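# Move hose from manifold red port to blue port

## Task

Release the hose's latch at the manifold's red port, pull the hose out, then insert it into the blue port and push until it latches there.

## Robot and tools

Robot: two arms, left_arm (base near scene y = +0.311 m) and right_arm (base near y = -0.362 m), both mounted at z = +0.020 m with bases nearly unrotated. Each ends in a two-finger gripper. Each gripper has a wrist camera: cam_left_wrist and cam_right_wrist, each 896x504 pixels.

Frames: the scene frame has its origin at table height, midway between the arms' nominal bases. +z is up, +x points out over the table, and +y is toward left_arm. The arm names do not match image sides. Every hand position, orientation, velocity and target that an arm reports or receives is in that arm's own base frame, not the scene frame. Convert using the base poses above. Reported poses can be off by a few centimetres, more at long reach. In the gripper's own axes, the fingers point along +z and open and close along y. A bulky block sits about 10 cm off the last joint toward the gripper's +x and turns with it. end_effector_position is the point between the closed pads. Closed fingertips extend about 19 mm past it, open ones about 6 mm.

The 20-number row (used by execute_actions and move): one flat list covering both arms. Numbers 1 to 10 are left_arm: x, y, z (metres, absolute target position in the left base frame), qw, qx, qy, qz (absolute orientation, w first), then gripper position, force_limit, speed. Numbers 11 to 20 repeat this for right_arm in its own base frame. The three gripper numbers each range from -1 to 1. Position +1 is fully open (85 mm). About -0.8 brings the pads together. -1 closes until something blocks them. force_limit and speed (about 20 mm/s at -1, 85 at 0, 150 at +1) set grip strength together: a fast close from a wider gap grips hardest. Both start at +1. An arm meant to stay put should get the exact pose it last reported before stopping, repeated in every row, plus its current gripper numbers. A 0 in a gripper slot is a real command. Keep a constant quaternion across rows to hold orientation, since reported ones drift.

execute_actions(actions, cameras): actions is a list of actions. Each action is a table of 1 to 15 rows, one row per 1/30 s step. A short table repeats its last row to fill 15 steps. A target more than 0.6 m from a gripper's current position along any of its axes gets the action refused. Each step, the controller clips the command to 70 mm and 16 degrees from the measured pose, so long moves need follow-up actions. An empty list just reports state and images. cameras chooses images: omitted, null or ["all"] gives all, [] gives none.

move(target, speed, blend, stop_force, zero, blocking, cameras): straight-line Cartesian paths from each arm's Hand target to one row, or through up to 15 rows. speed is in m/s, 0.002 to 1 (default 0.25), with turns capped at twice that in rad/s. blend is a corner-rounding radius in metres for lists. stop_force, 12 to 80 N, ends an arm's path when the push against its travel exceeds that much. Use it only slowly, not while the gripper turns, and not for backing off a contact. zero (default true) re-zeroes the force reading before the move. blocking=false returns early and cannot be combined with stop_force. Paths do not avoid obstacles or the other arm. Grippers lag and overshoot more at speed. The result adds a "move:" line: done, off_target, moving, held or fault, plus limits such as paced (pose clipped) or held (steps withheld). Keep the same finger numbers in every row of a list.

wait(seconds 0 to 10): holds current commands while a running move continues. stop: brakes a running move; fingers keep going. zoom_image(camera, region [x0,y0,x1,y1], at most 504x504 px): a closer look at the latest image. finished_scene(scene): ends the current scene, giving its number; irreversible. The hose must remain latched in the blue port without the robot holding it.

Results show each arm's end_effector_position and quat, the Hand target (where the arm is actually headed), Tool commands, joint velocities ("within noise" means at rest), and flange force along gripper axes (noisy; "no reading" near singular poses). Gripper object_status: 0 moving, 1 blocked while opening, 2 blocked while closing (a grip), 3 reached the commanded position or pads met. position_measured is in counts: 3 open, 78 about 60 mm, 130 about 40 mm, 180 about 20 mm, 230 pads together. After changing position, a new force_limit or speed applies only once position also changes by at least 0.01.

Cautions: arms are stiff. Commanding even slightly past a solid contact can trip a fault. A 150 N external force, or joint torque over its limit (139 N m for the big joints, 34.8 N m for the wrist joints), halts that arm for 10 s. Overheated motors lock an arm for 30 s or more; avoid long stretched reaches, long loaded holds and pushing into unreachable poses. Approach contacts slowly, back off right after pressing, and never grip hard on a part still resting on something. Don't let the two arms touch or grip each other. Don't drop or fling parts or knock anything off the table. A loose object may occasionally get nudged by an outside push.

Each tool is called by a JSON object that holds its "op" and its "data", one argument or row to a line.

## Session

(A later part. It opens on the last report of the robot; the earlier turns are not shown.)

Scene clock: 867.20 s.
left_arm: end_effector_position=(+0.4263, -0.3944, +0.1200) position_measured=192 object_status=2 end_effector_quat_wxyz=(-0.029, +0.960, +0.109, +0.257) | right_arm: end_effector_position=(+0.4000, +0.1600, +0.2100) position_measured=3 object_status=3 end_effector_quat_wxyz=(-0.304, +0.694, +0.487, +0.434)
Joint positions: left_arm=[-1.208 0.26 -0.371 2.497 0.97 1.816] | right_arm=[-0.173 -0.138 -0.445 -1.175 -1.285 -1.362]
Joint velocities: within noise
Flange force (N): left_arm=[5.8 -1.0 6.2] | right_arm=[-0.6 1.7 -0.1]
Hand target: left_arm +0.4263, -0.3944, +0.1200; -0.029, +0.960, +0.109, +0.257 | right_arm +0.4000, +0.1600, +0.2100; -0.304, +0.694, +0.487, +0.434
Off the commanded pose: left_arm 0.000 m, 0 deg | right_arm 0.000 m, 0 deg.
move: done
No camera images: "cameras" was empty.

{"op": "move", "data": {
  "target": [
    [0.4264, -0.3944, 0.1200, -0.0293, 0.9597, 0.1093, 0.2572, -1, -0.4, -1, 0.4744, 0.2144, 0.15, -0.4535, 0.5015, 0.6477, 0.3511, -1, -1, 0],
    [0.4264, -0.3944, 0.1200, -0.0293, 0.9597, 0.1093, 0.2572, -1, -0.4, -1, 0.4744, 0.2144, 0.118, -0.4535, 0.5015, 0.6477, 0.3511, -1, -1, 0]
  ],
  "speed": 0.2
}}

{"op": "zoom_image", "data": {
  "camera": "cam_right_wrist",
  "region": [320, 80, 680, 380]
}}

Scene clock: 917.03 s.
left_arm: end_effector_position=(+0.4264, -0.3944, +0.1200) position_measured=192 object_status=2 end_effector_quat_wxyz=(-0.029, +0.960, +0.109, +0.257) | right_arm: end_effector_position=(+0.4744, +0.2144, +0.1180) position_measured=232 object_status=3 end_effector_quat_wxyz=(-0.453, +0.502, +0.648, +0.351)
Joint positions: left_arm=[-1.208 0.261 -0.371 2.497 0.97 1.816] | right_arm=[-0.027 0.576 0.093 -1.132 -1.642 -1.022]
Joint velocities: within noise
Flange force (N): left_arm=[2.4 -1.8 4.0] | right_arm=[-5.0 2.9 -0.3]
Hand target: left_arm +0.4264, -0.3944, +0.1200; -0.029, +0.960, +0.109, +0.257 | right_arm +0.4744, +0.2144, +0.1180; -0.454, +0.502, +0.648, +0.351
Off the commanded pose: left_arm 0.000 m, 0 deg | right_arm 0.000 m, 0 deg.
move: done

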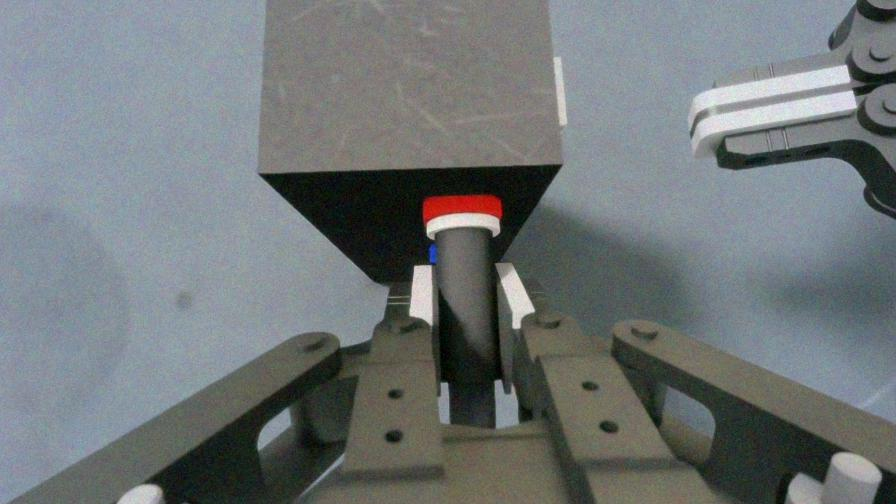

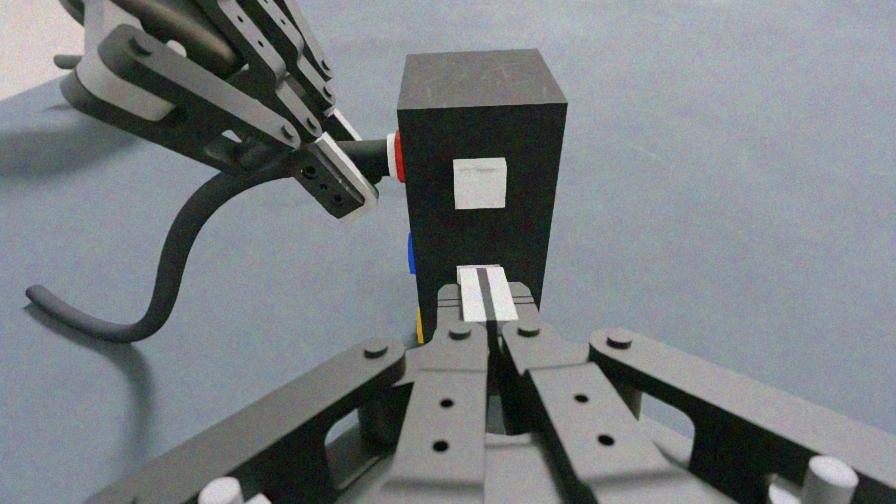

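Scaled by 1.400 from the camera's 896x504 image, which has a finer 1280x720 frame.

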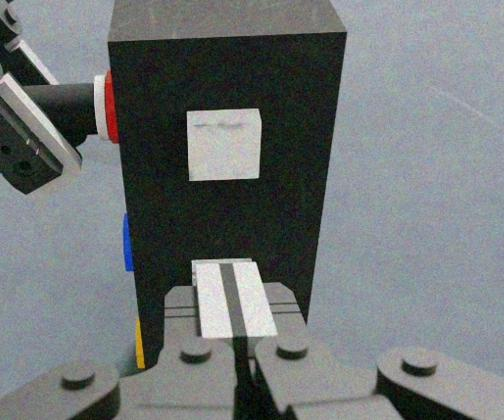

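{"op": "move", "data": {
  "target": [0.4264, -0.3944, 0.1200, -0.0293, 0.9597, 0.1093, 0.2572, -1, -0.4, -1, 0.4698, 0.2391, 0.125, -0.4535, 0.5015, 0.6477, 0.3511, -1, -1, 0],
  "speed": 0.1
}}

{"op": "zoom_image", "data": {
  "camera": "cam_right_wrist",
  "region": [320, 60, 680, 360]
}}

{"op": "zoom_image", "data": {
  "camera": "cam_left_wrist",
  "region": [400, 20, 760, 260]
}}

Scene clock: 948.87 s.
left_arm: end_effector_position=(+0.4264, -0.3944, +0.1200) position_measured=192 object_status=2 end_effector_quat_wxyz=(-0.029, +0.960, +0.109, +0.257) | right_arm: end_effector_position=(+0.4698, +0.2391, +0.1250) position_measured=232 object_status=3 end_effector_quat_wxyz=(-0.454, +0.502, +0.648, +0.351)
Joint positions: left_arm=[-1.208 0.261 -0.371 2.497 0.97 1.816] | right_arm=[0.014 0.551 0.076 -1.152 -1.612 -1.044]
Joint velocities: within noise
Flange force (N): left_arm=[2.0 -1.7 4.0] | right_arm=[-5.0 4.0 -0.5]
Hand target: left_arm +0.4264, -0.3944, +0.1200; -0.029, +0.960, +0.109, +0.257 | right_arm +0.4698, +0.2391, +0.1250; -0.454, +0.502, +0.648, +0.351
Off the commanded pose: left_arm 0.000 m, 0 deg | right_arm 0.000 m, 0 deg.
move: done

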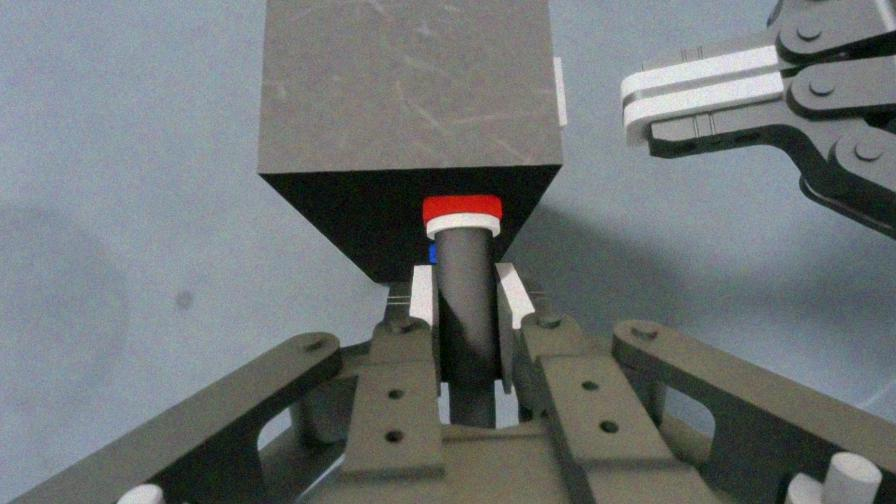

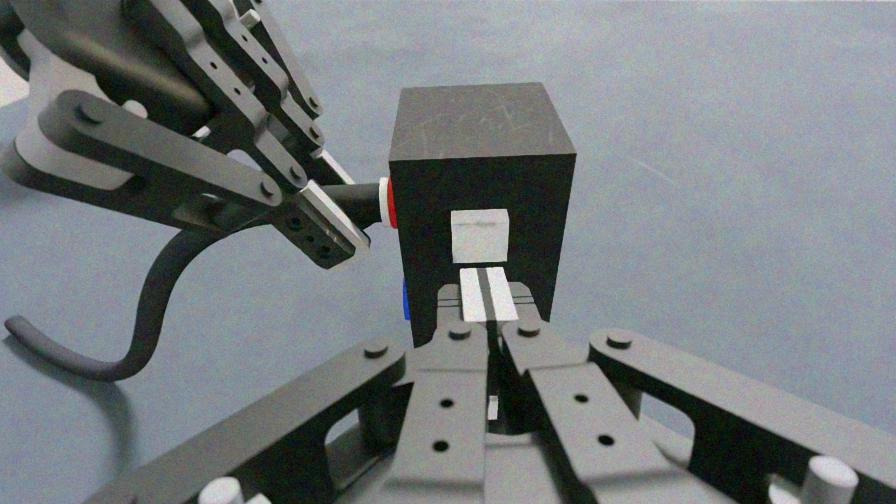

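Scaled by 1.400 from the camera's 896x504 image, which has a finer 1280x720 frame.

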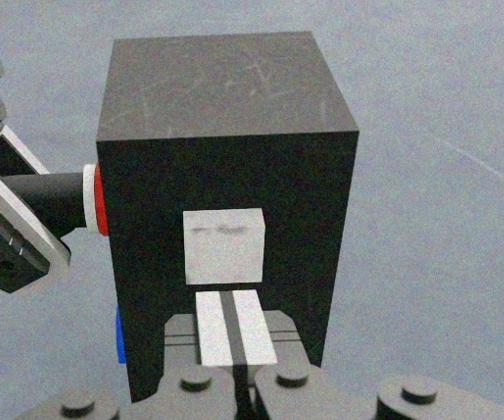

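Scaled by 1.400 from the camera's 896x504 image, which has a finer 1280x720 frame.

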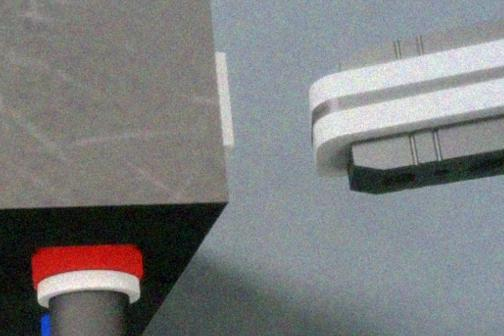

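{"op": "move", "data": {
  "target": [0.4264, -0.3944, 0.1200, -0.0293, 0.9597, 0.1093, 0.2572, -1, -0.4, -1, 0.4623, 0.2681, 0.125, -0.4535, 0.5015, 0.6477, 0.3511, -1, -1, 0],
  "speed": 0.015,
  "stop_force": 14
}}

{"op": "zoom_image", "data": {
  "camera": "cam_left_wrist",
  "region": [400, 20, 760, 260]
}}

{"op": "zoom_image", "data": {
  "camera": "cam_right_wrist",
  "region": [320, 100, 680, 400]
}}

Scene clock: 977.03 s.
left_arm: end_effector_position=(+0.4264, -0.3944, +0.1200) position_measured=192 object_status=2 end_effector_quat_wxyz=(-0.029, +0.960, +0.109, +0.257) | right_arm: end_effector_position=(+0.4650, +0.2577, +0.1250) position_measured=232 object_status=3 end_effector_quat_wxyz=(-0.453, +0.502, +0.648, +0.351)
Joint positions: left_arm=[-1.208 0.261 -0.371 2.497 0.97 1.816] | right_arm=[0.046 0.54 0.059 -1.167 -1.584 -1.051]
Joint velocities: within noise
Flange force (N): left_arm=[2.8 -1.6 3.8] | right_arm=[-6.7 3.3 -12.1]
Hand target: left_arm +0.4264, -0.3944, +0.1200; -0.029, +0.960, +0.109, +0.257 | right_arm +0.4650, +0.2577, +0.1250; -0.453, +0.502, +0.648, +0.351
Off the commanded pose: left_arm 0.000 m, 0 deg | right_arm 0.011 m, 0 deg.
move: contact (right_arm)

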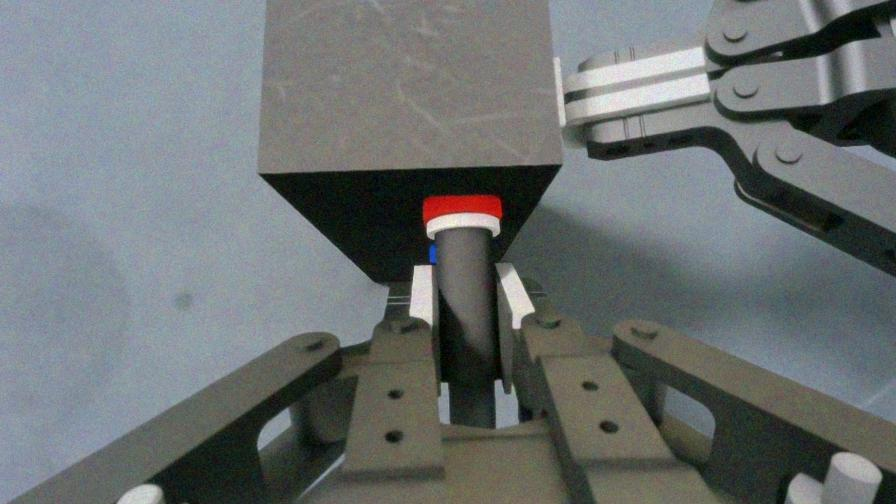

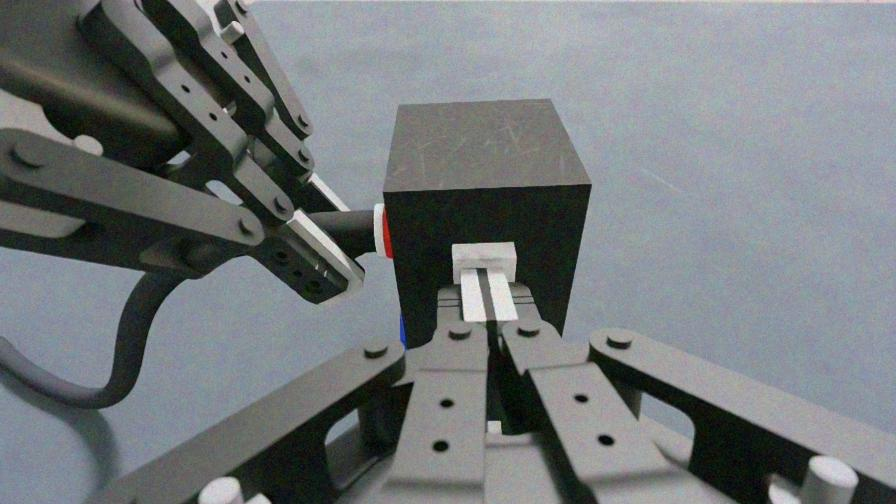

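Scaled by 1.400 from the camera's 896x504 image, which has a finer 1280x720 frame.

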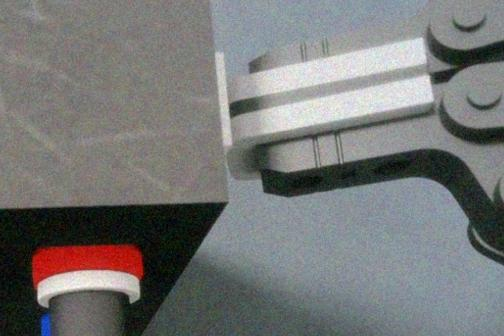

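Scaled by 1.400 from the camera's 896x504 image, which has a finer 1280x720 frame.

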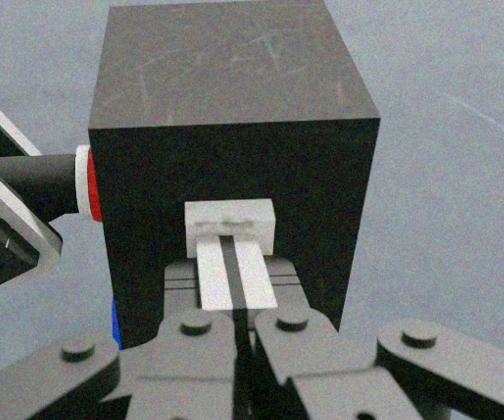

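{"op": "move", "data": {
  "target": [0.4264, -0.3944, 0.1200, -0.0293, 0.9597, 0.1093, 0.2572, -1, -0.4, -1, 0.4635, 0.2635, 0.125, -0.4535, 0.5015, 0.6477, 0.3511, -1, -1, 0],
  "speed": 0.006,
  "stop_force": 28,
  "zero": false
}}

{"op": "zoom_image", "data": {
  "camera": "cam_left_wrist",
  "region": [400, 20, 760, 260]
}}

{"op": "zoom_image", "data": {
  "camera": "cam_right_wrist",
  "region": [320, 100, 680, 400]
}}

Scene clock: 988.77 s.
left_arm: end_effector_position=(+0.4264, -0.3944, +0.1200) position_measured=192 object_status=2 end_effector_quat_wxyz=(-0.029, +0.960, +0.109, +0.257) | right_arm: end_effector_position=(+0.4643, +0.2606, +0.1250) position_measured=232 object_status=3 end_effector_quat_wxyz=(-0.453, +0.502, +0.648, +0.351)
Joint positions: left_arm=[-1.208 0.261 -0.371 2.497 0.97 1.816] | right_arm=[0.051 0.538 0.057 -1.169 -1.579 -1.052]
Joint velocities: within noise
Flange force (N): left_arm=[-11.1 -4.8 -5.7] | right_arm=[-12.6 3.1 -37.4]
Hand target: left_arm +0.4264, -0.3944, +0.1200; -0.029, +0.960, +0.109, +0.257 | right_arm +0.4643, +0.2606, +0.1250; -0.453, +0.502, +0.648, +0.351
Off the commanded pose: left_arm 0.000 m, 0 deg | right_arm 0.003 m, 0 deg.
move: contact (right_arm)

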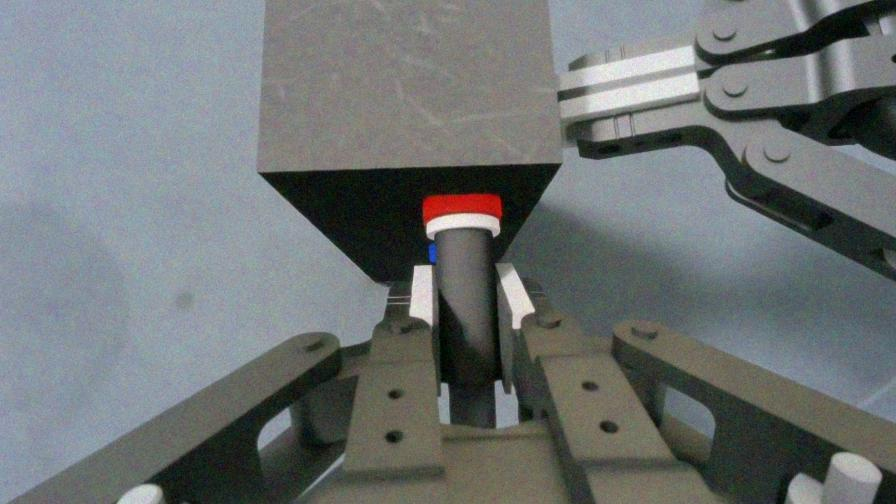

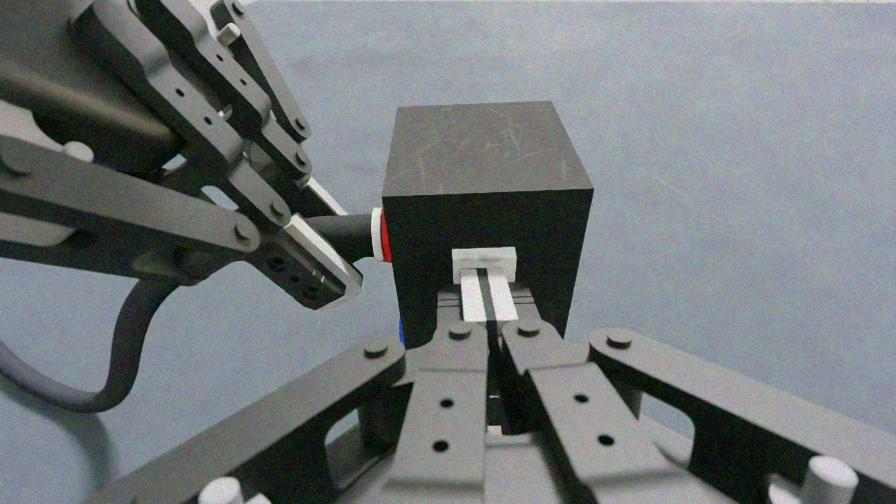

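Scaled by 1.400 from the camera's 896x504 image, which has a finer 1280x720 frame.

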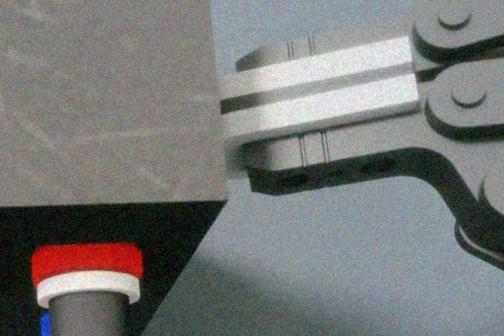

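Scaled by 1.400 from the camera's 896x504 image, which has a finer 1280x720 frame.

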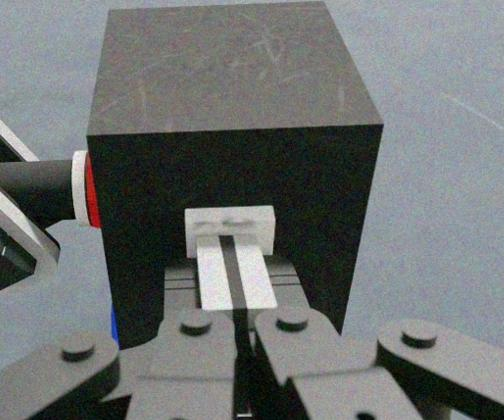

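{"op": "move", "data": {
  "target": [0.4167, -0.3967, 0.1200, -0.0293, 0.9597, 0.1093, 0.2572, -1, -0.4, -1, 0.4643, 0.2606, 0.125, -0.453, 0.502, 0.648, 0.351, -1, -1, 0],
  "speed": 0.02,
  "stop_force": 35
}}

{"op": "zoom_image", "data": {
  "camera": "cam_left_wrist",
  "region": [240, 80, 740, 440]
}}

{"op": "zoom_image", "data": {
  "camera": "cam_right_wrist",
  "region": [220, 100, 620, 400]
}}

Scene clock: 1003.60 s.
left_arm: end_effector_position=(+0.4167, -0.3967, +0.1200) position_measured=192 object_status=2 end_effector_quat_wxyz=(-0.029, +0.960, +0.109, +0.257) | right_arm: end_effector_position=(+0.4643, +0.2606, +0.1250) position_measured=232 object_status=3 end_effector_quat_wxyz=(-0.453, +0.502, +0.648, +0.351)
Joint positions: left_arm=[-1.228 0.253 -0.379 2.5 0.978 1.833] | right_arm=[0.051 0.537 0.056 -1.169 -1.579 -1.052]
Joint velocities: within noise
Flange force (N): left_arm=[1.3 -3.9 4.0] | right_arm=[-12.1 1.6 -36.9]
Hand target: left_arm +0.4167, -0.3967, +0.1200; -0.029, +0.960, +0.109, +0.257 | right_arm +0.4643, +0.2606, +0.1250; -0.453, +0.502, +0.648, +0.351
Off the commanded pose: left_arm 0.000 m, 0 deg | right_arm 0.000 m, 0 deg.
move: done

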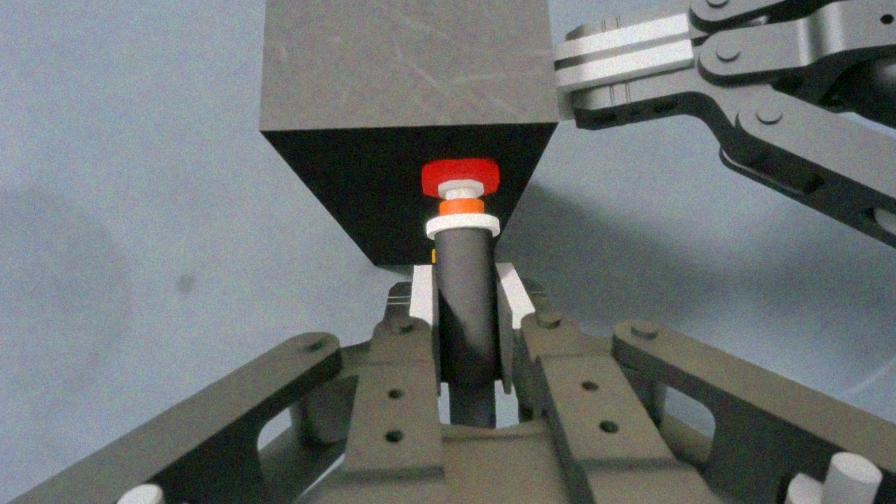

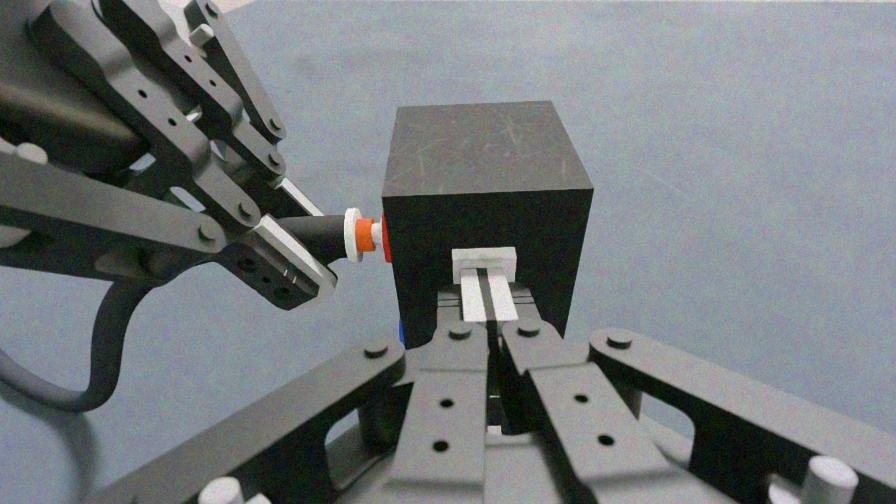

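Scaled by 1.008 from the camera's 896x504 image, which has a finer 1280x720 frame.

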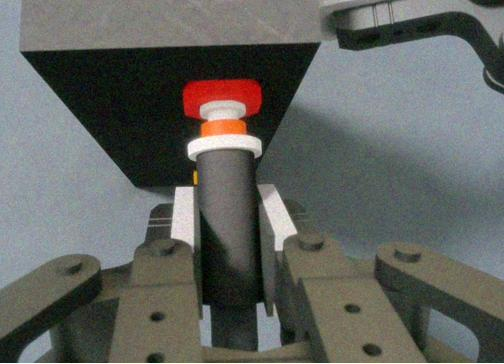

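Scaled by 1.260 from the camera's 896x504 image, which has a finer 1280x720 frame.

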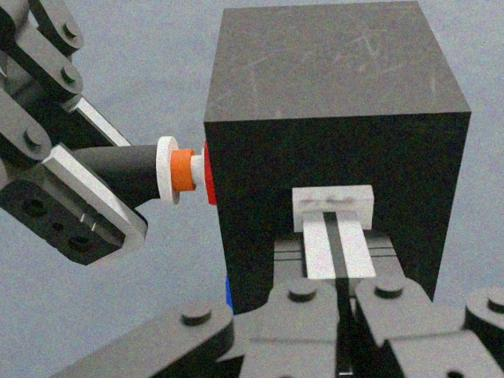

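{"op": "move", "data": {
  "target": [0.3923, -0.4023, 0.1200, -0.0293, 0.9597, 0.1093, 0.2572, -1, -0.4, -1, 0.4643, 0.2606, 0.125, -0.453, 0.502, 0.648, 0.351, -1, -1, 0],
  "speed": 0.04
}}

{"op": "zoom_image", "data": {
  "camera": "cam_left_wrist",
  "region": [300, 60, 620, 300]
}}

{"op": "zoom_image", "data": {
  "camera": "cam_right_wrist",
  "region": [220, 160, 460, 340]
}}

Scene clock: 1013.97 s.
left_arm: end_effector_position=(+0.3923, -0.4023, +0.1200) position_measured=192 object_status=2 end_effector_quat_wxyz=(-0.029, +0.960, +0.109, +0.257) | right_arm: end_effector_position=(+0.4643, +0.2606, +0.1250) position_measured=232 object_status=3 end_effector_quat_wxyz=(-0.453, +0.502, +0.648, +0.351)
Joint positions: left_arm=[-1.28 0.236 -0.399 2.507 1.001 1.875] | right_arm=[0.051 0.537 0.056 -1.169 -1.579 -1.052]
Joint velocities: within noise
Flange force (N): left_arm=[1.2 -0.8 4.2] | right_arm=[-12.6 1.9 -37.1]
Hand target: left_arm +0.3923, -0.4023, +0.1200; -0.029, +0.960, +0.109, +0.257 | right_arm +0.4643, +0.2606, +0.1250; -0.453, +0.502, +0.648, +0.351
Off the commanded pose: left_arm 0.000 m, 0 deg | right_arm 0.000 m, 0 deg.
move: done

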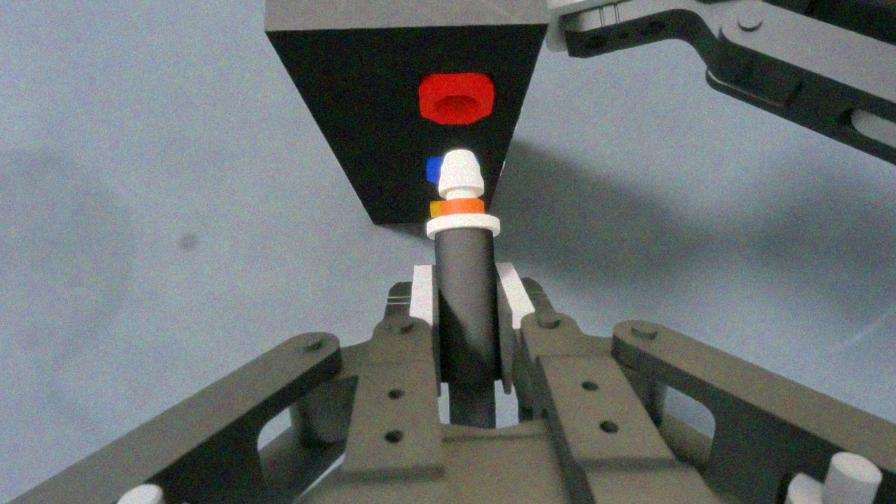

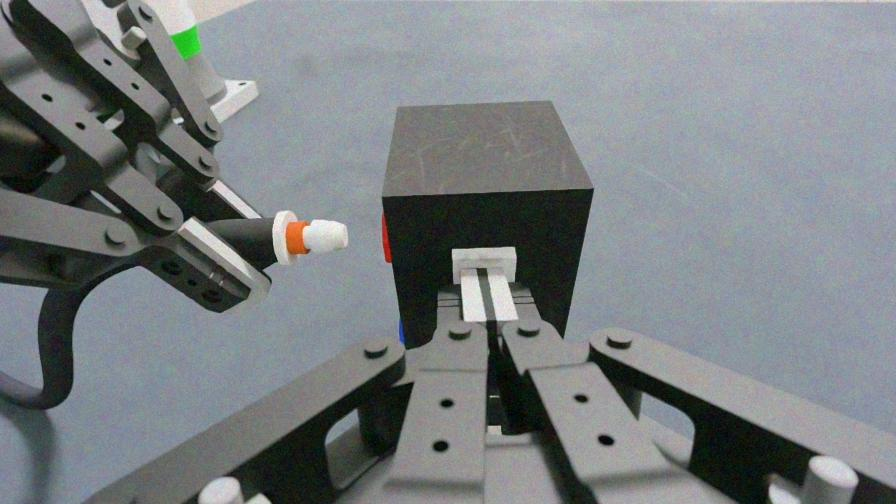

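Scaled by 1.575 from the camera's 896x504 image, which has a finer 1280x720 frame.

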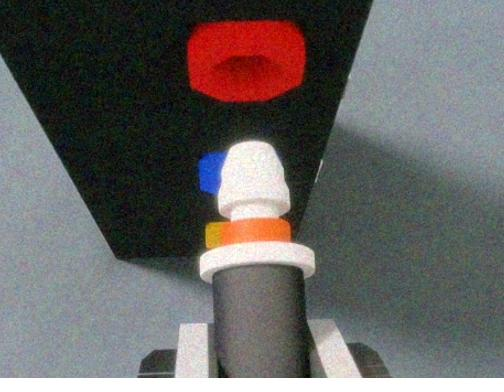

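Scaled by 2.100 from the camera's 896x504 image, which has a finer 1280x720 frame.

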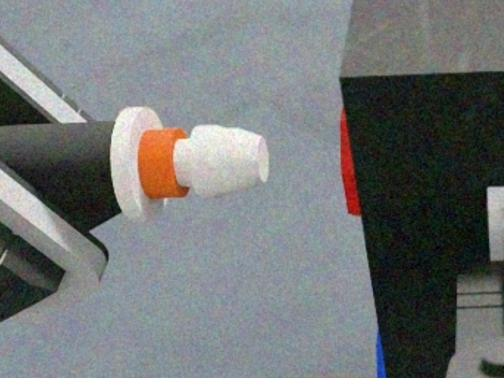

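{"op": "move", "data": {
  "target": [
    [0.3923, -0.4023, 0.1200, -0.0293, 0.9597, 0.1093, 0.2572, -1, -0.4, -1, 0.4743, 0.2219, 0.125, -0.453, 0.502, 0.648, 0.351, -1, -1, 0],
    [0.3923, -0.4023, 0.0650, -0.0293, 0.9597, 0.1093, 0.2572, -1, -0.4, -1, 0.4743, 0.2219, 0.070, -0.453, 0.502, 0.648, 0.351, -1, -1, 0]
  ],
  "speed": [0.06, 0.06]
}}

{"op": "zoom_image", "data": {
  "camera": "cam_left_wrist",
  "region": [300, 60, 620, 300]
}}

{"op": "zoom_image", "data": {
  "camera": "cam_right_wrist",
  "region": [220, 80, 640, 340]
}}

Scene clock: 1048.53 s.
left_arm: end_effector_position=(+0.3923, -0.4023, +0.0650) position_measured=192 object_status=2 end_effector_quat_wxyz=(-0.029, +0.960, +0.109, +0.257) | right_arm: end_effector_position=(+0.4743, +0.2219, +0.0700) position_measured=232 object_status=3 end_effector_quat_wxyz=(-0.453, +0.502, +0.648, +0.351)
Joint positions: left_arm=[-1.27 0.304 -0.469 2.443 0.887 1.973] | right_arm=[-0.013 0.658 0.086 -1.135 -1.592 -0.946]
Joint velocities: within noise
Flange force (N): left_arm=[1.7 -0.2 3.9] | right_arm=[-6.4 5.2 -0.3]
Hand target: left_arm +0.3923, -0.4023, +0.0650; -0.029, +0.960, +0.109, +0.257 | right_arm +0.4743, +0.2219, +0.0700; -0.453, +0.502, +0.648, +0.351
Off the commanded pose: left_arm 0.000 m, 0 deg | right_arm 0.000 m, 0 deg.
move: done

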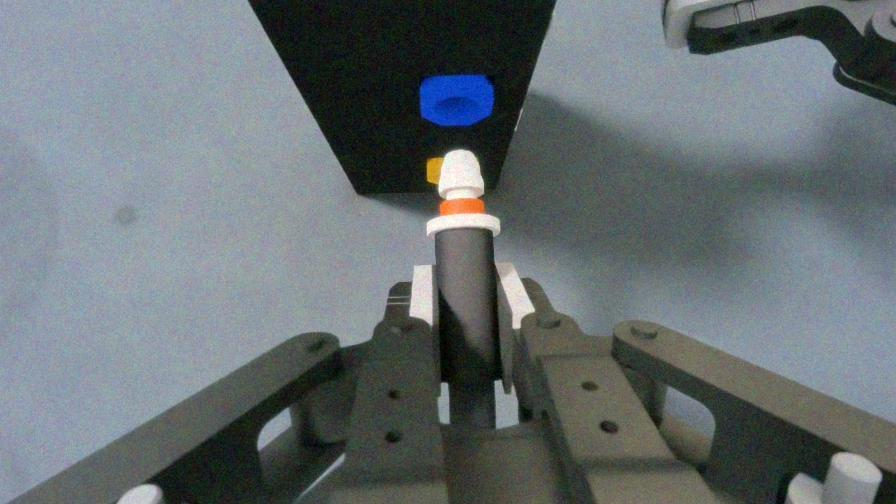

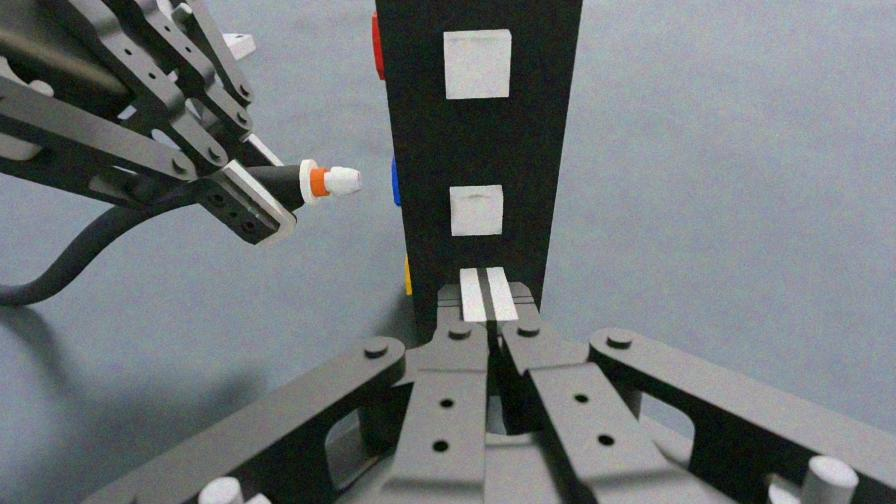

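Scaled by 1.575 from the camera's 896x504 image, which has a finer 1280x720 frame.

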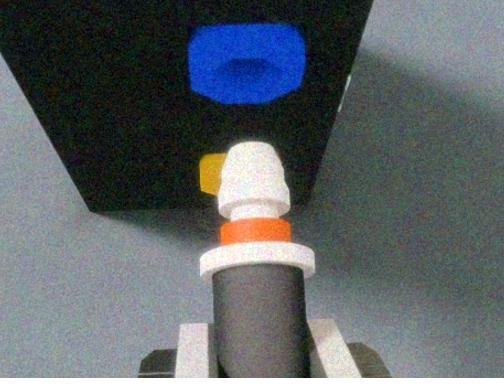

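Scaled by 1.200 from the camera's 896x504 image, which has a finer 1280x720 frame.

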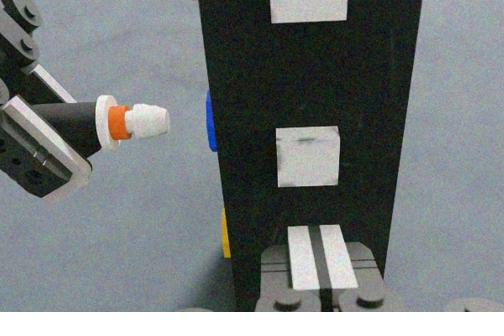

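{"op": "zoom_image", "data": {
  "camera": "cam_right_wrist",
  "region": [320, 140, 530, 260]
}}

{"op": "move", "data": {
  "target": [0.3923, -0.4023, 0.0650, -0.0293, 0.9597, 0.1093, 0.2572, -1, -0.4, -1, 0.4743, 0.2219, 0.125, -0.453, 0.502, 0.648, 0.351, -1, -1, 0],
  "speed": 0.1,
  "cameras": ["cam_right_wrist"]
}}

{"op": "zoom_image", "data": {
  "camera": "cam_right_wrist",
  "region": [320, 140, 530, 260]
}}

Scaled by 2.400 from the camera's 896x504 image, which has a finer 1280x720 frame.

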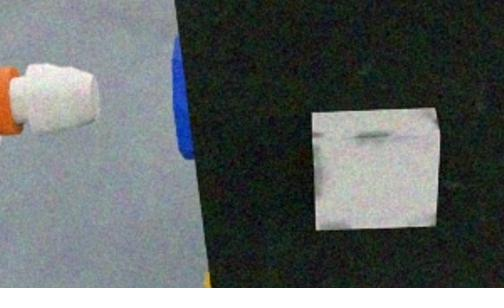

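Scene clock: 1072.67 s.
left_arm: end_effector_position=(+0.3923, -0.4023, +0.0650) position_measured=192 object_status=2 end_effector_quat_wxyz=(-0.029, +0.960, +0.109, +0.257) | right_arm: end_effector_position=(+0.4743, +0.2219, +0.1250) position_measured=232 object_status=3 end_effector_quat_wxyz=(-0.453, +0.502, +0.648, +0.351)
Joint positions: left_arm=[-1.27 0.304 -0.469 2.443 0.887 1.973] | right_arm=[-0.014 0.562 0.092 -1.138 -1.636 -1.039]
Joint velocities: within noise
Flange force (N): left_arm=[1.3 -0.6 3.8] | right_arm=[-5.2 5.0 -0.4]
Hand target: left_arm +0.3923, -0.4023, +0.0650; -0.029, +0.960, +0.109, +0.257 | right_arm +0.4743, +0.2219, +0.1250; -0.453, +0.502, +0.648, +0.351
Off the commanded pose: left_arm 0.000 m, 0 deg | right_arm 0.000 m, 0 deg.
move: done
Images, in order (width x height): cam_right_wrist 896x504.

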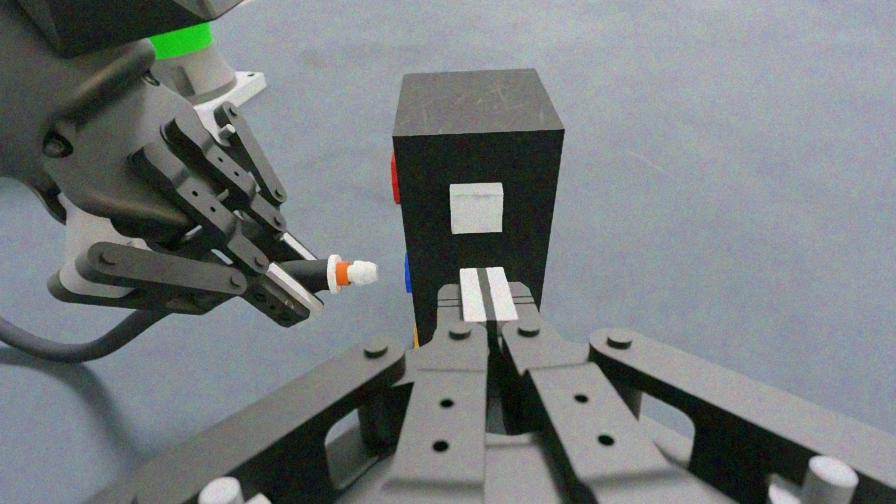

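Scaled by 2.400 from the camera's 896x504 image, which has a finer 1280x720 frame.

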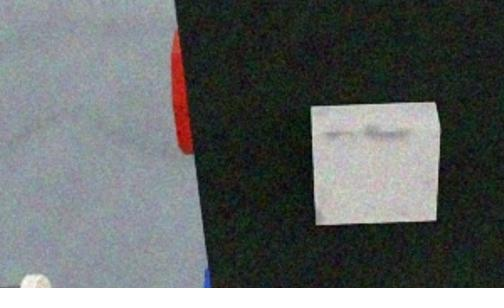

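{"op": "move", "data": {
  "target": [0.4040, -0.3996, 0.0639, -0.0293, 0.9597, 0.1093, 0.2572, -1, -0.4, -1, 0.4743, 0.2219, 0.069, -0.453, 0.502, 0.648, 0.351, -1, -1, 0],
  "speed": 0.06
}}

{"op": "zoom_image", "data": {
  "camera": "cam_left_wrist",
  "region": [340, 60, 580, 260]
}}

{"op": "zoom_image", "data": {
  "camera": "cam_right_wrist",
  "region": [280, 120, 490, 260]
}}

Scene clock: 1098.37 s.
left_arm: end_effector_position=(+0.4040, -0.3996, +0.0639) position_measured=192 object_status=2 end_effector_quat_wxyz=(-0.029, +0.960, +0.109, +0.257) | right_arm: end_effector_position=(+0.4743, +0.2219, +0.0690) position_measured=232 object_status=3 end_effector_quat_wxyz=(-0.453, +0.502, +0.648, +0.351)
Joint positions: left_arm=[-1.244 0.313 -0.462 2.436 0.874 1.956] | right_arm=[-0.013 0.66 0.086 -1.135 -1.591 -0.944]
Joint velocities: within noise
Flange force (N): left_arm=[0.9 -0.8 3.7] | right_arm=[-5.9 4.2 -0.4]
Hand target: left_arm +0.4040, -0.3996, +0.0639; -0.029, +0.960, +0.109, +0.257 | right_arm +0.4743, +0.2219, +0.0690; -0.453, +0.502, +0.648, +0.351
Off the commanded pose: left_arm 0.000 m, 0 deg | right_arm 0.000 m, 0 deg.
move: done

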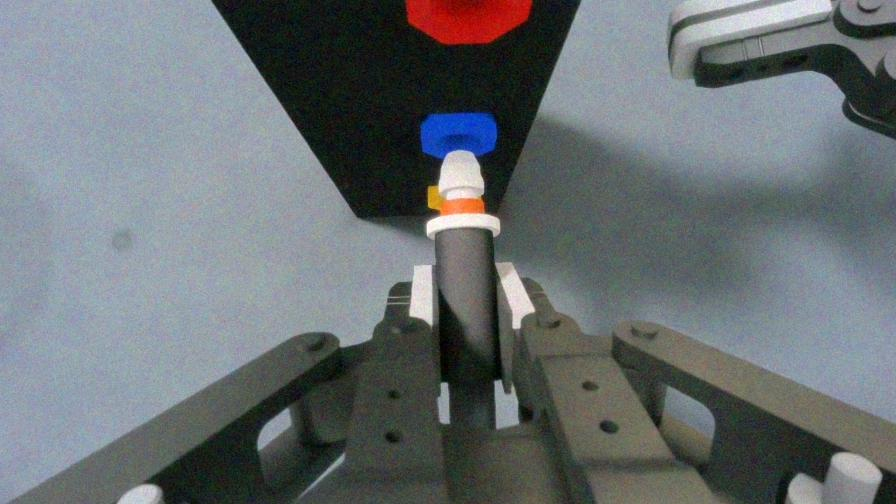

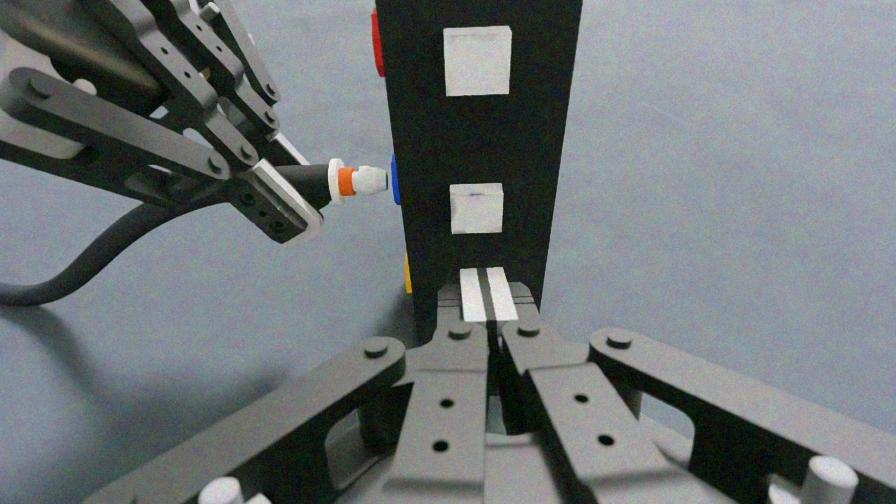

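Scaled by 2.100 from the camera's 896x504 image, which has a finer 1280x720 frame.

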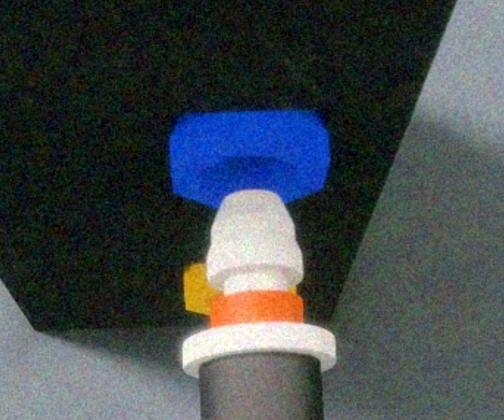

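Scaled by 2.400 from the camera's 896x504 image, which has a finer 1280x720 frame.

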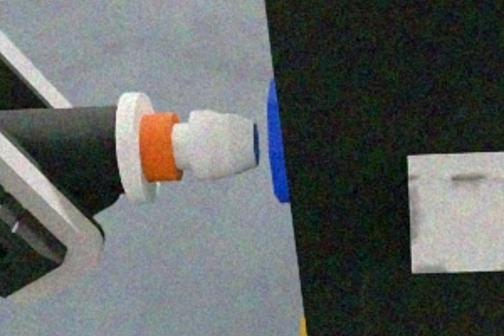

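{"op": "move", "data": {
  "target": [0.4274, -0.3942, 0.0639, -0.0293, 0.9597, 0.1093, 0.2572, -1, -0.4, -1, 0.4743, 0.2219, 0.069, -0.453, 0.502, 0.648, 0.351, -1, -1, 0],
  "speed": 0.015,
  "stop_force": 40
}}

{"op": "zoom_image", "data": {
  "camera": "cam_left_wrist",
  "region": [340, 60, 580, 260]
}}

{"op": "zoom_image", "data": {
  "camera": "cam_right_wrist",
  "region": [280, 120, 490, 260]
}}

Scene clock: 1112.27 s.
left_arm: end_effector_position=(+0.4274, -0.3942, +0.0639) position_measured=192 object_status=2 end_effector_quat_wxyz=(-0.029, +0.960, +0.109, +0.257) | right_arm: end_effector_position=(+0.4743, +0.2219, +0.0690) position_measured=232 object_status=3 end_effector_quat_wxyz=(-0.453, +0.502, +0.648, +0.351)
Joint positions: left_arm=[-1.194 0.329 -0.442 2.426 0.854 1.917] | right_arm=[-0.013 0.66 0.086 -1.135 -1.591 -0.944]
Joint velocities: within noise
Flange force (N): left_arm=[-22.8 -8.2 -10.7] | right_arm=[-5.7 3.9 -0.1]
Hand target: left_arm +0.4274, -0.3942, +0.0639; -0.029, +0.960, +0.109, +0.257 | right_arm +0.4743, +0.2219, +0.0690; -0.453, +0.502, +0.648, +0.351
Off the commanded pose: left_arm 0.000 m, 0 deg | right_arm 0.000 m, 0 deg.
move: done

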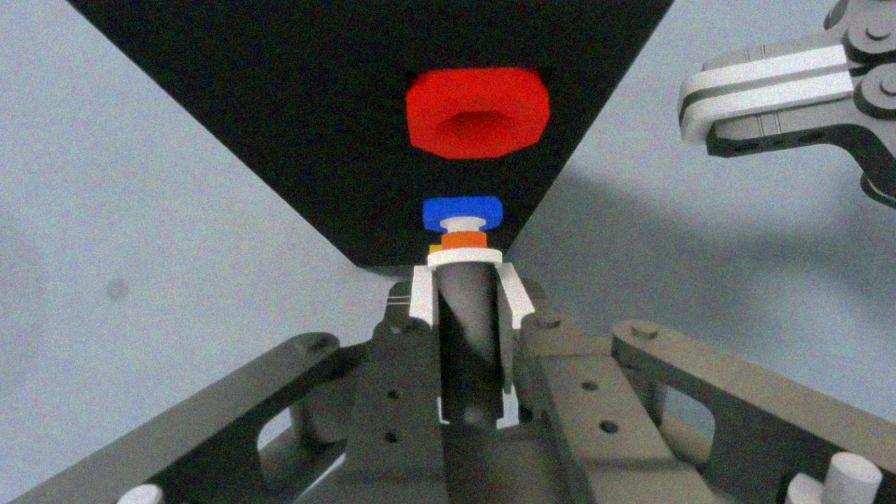

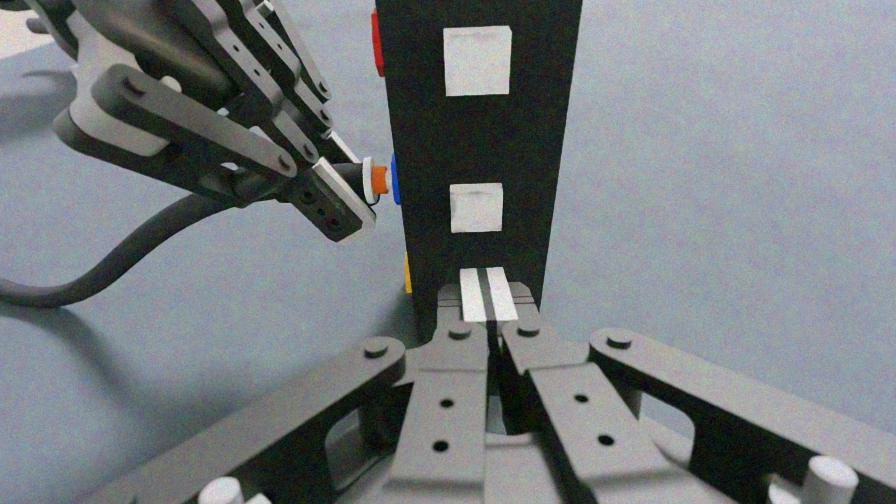

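Scaled by 2.100 from the camera's 896x504 image, which has a finer 1280x720 frame.

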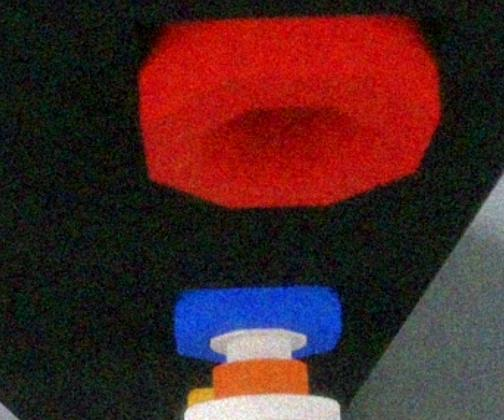

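Scaled by 2.400 from the camera's 896x504 image, which has a finer 1280x720 frame.

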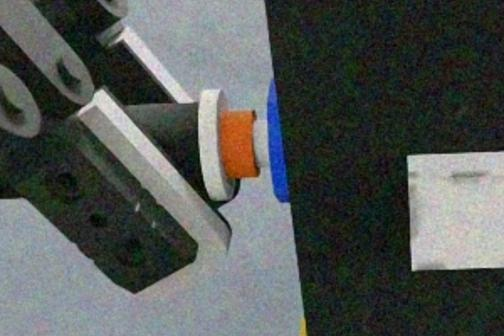

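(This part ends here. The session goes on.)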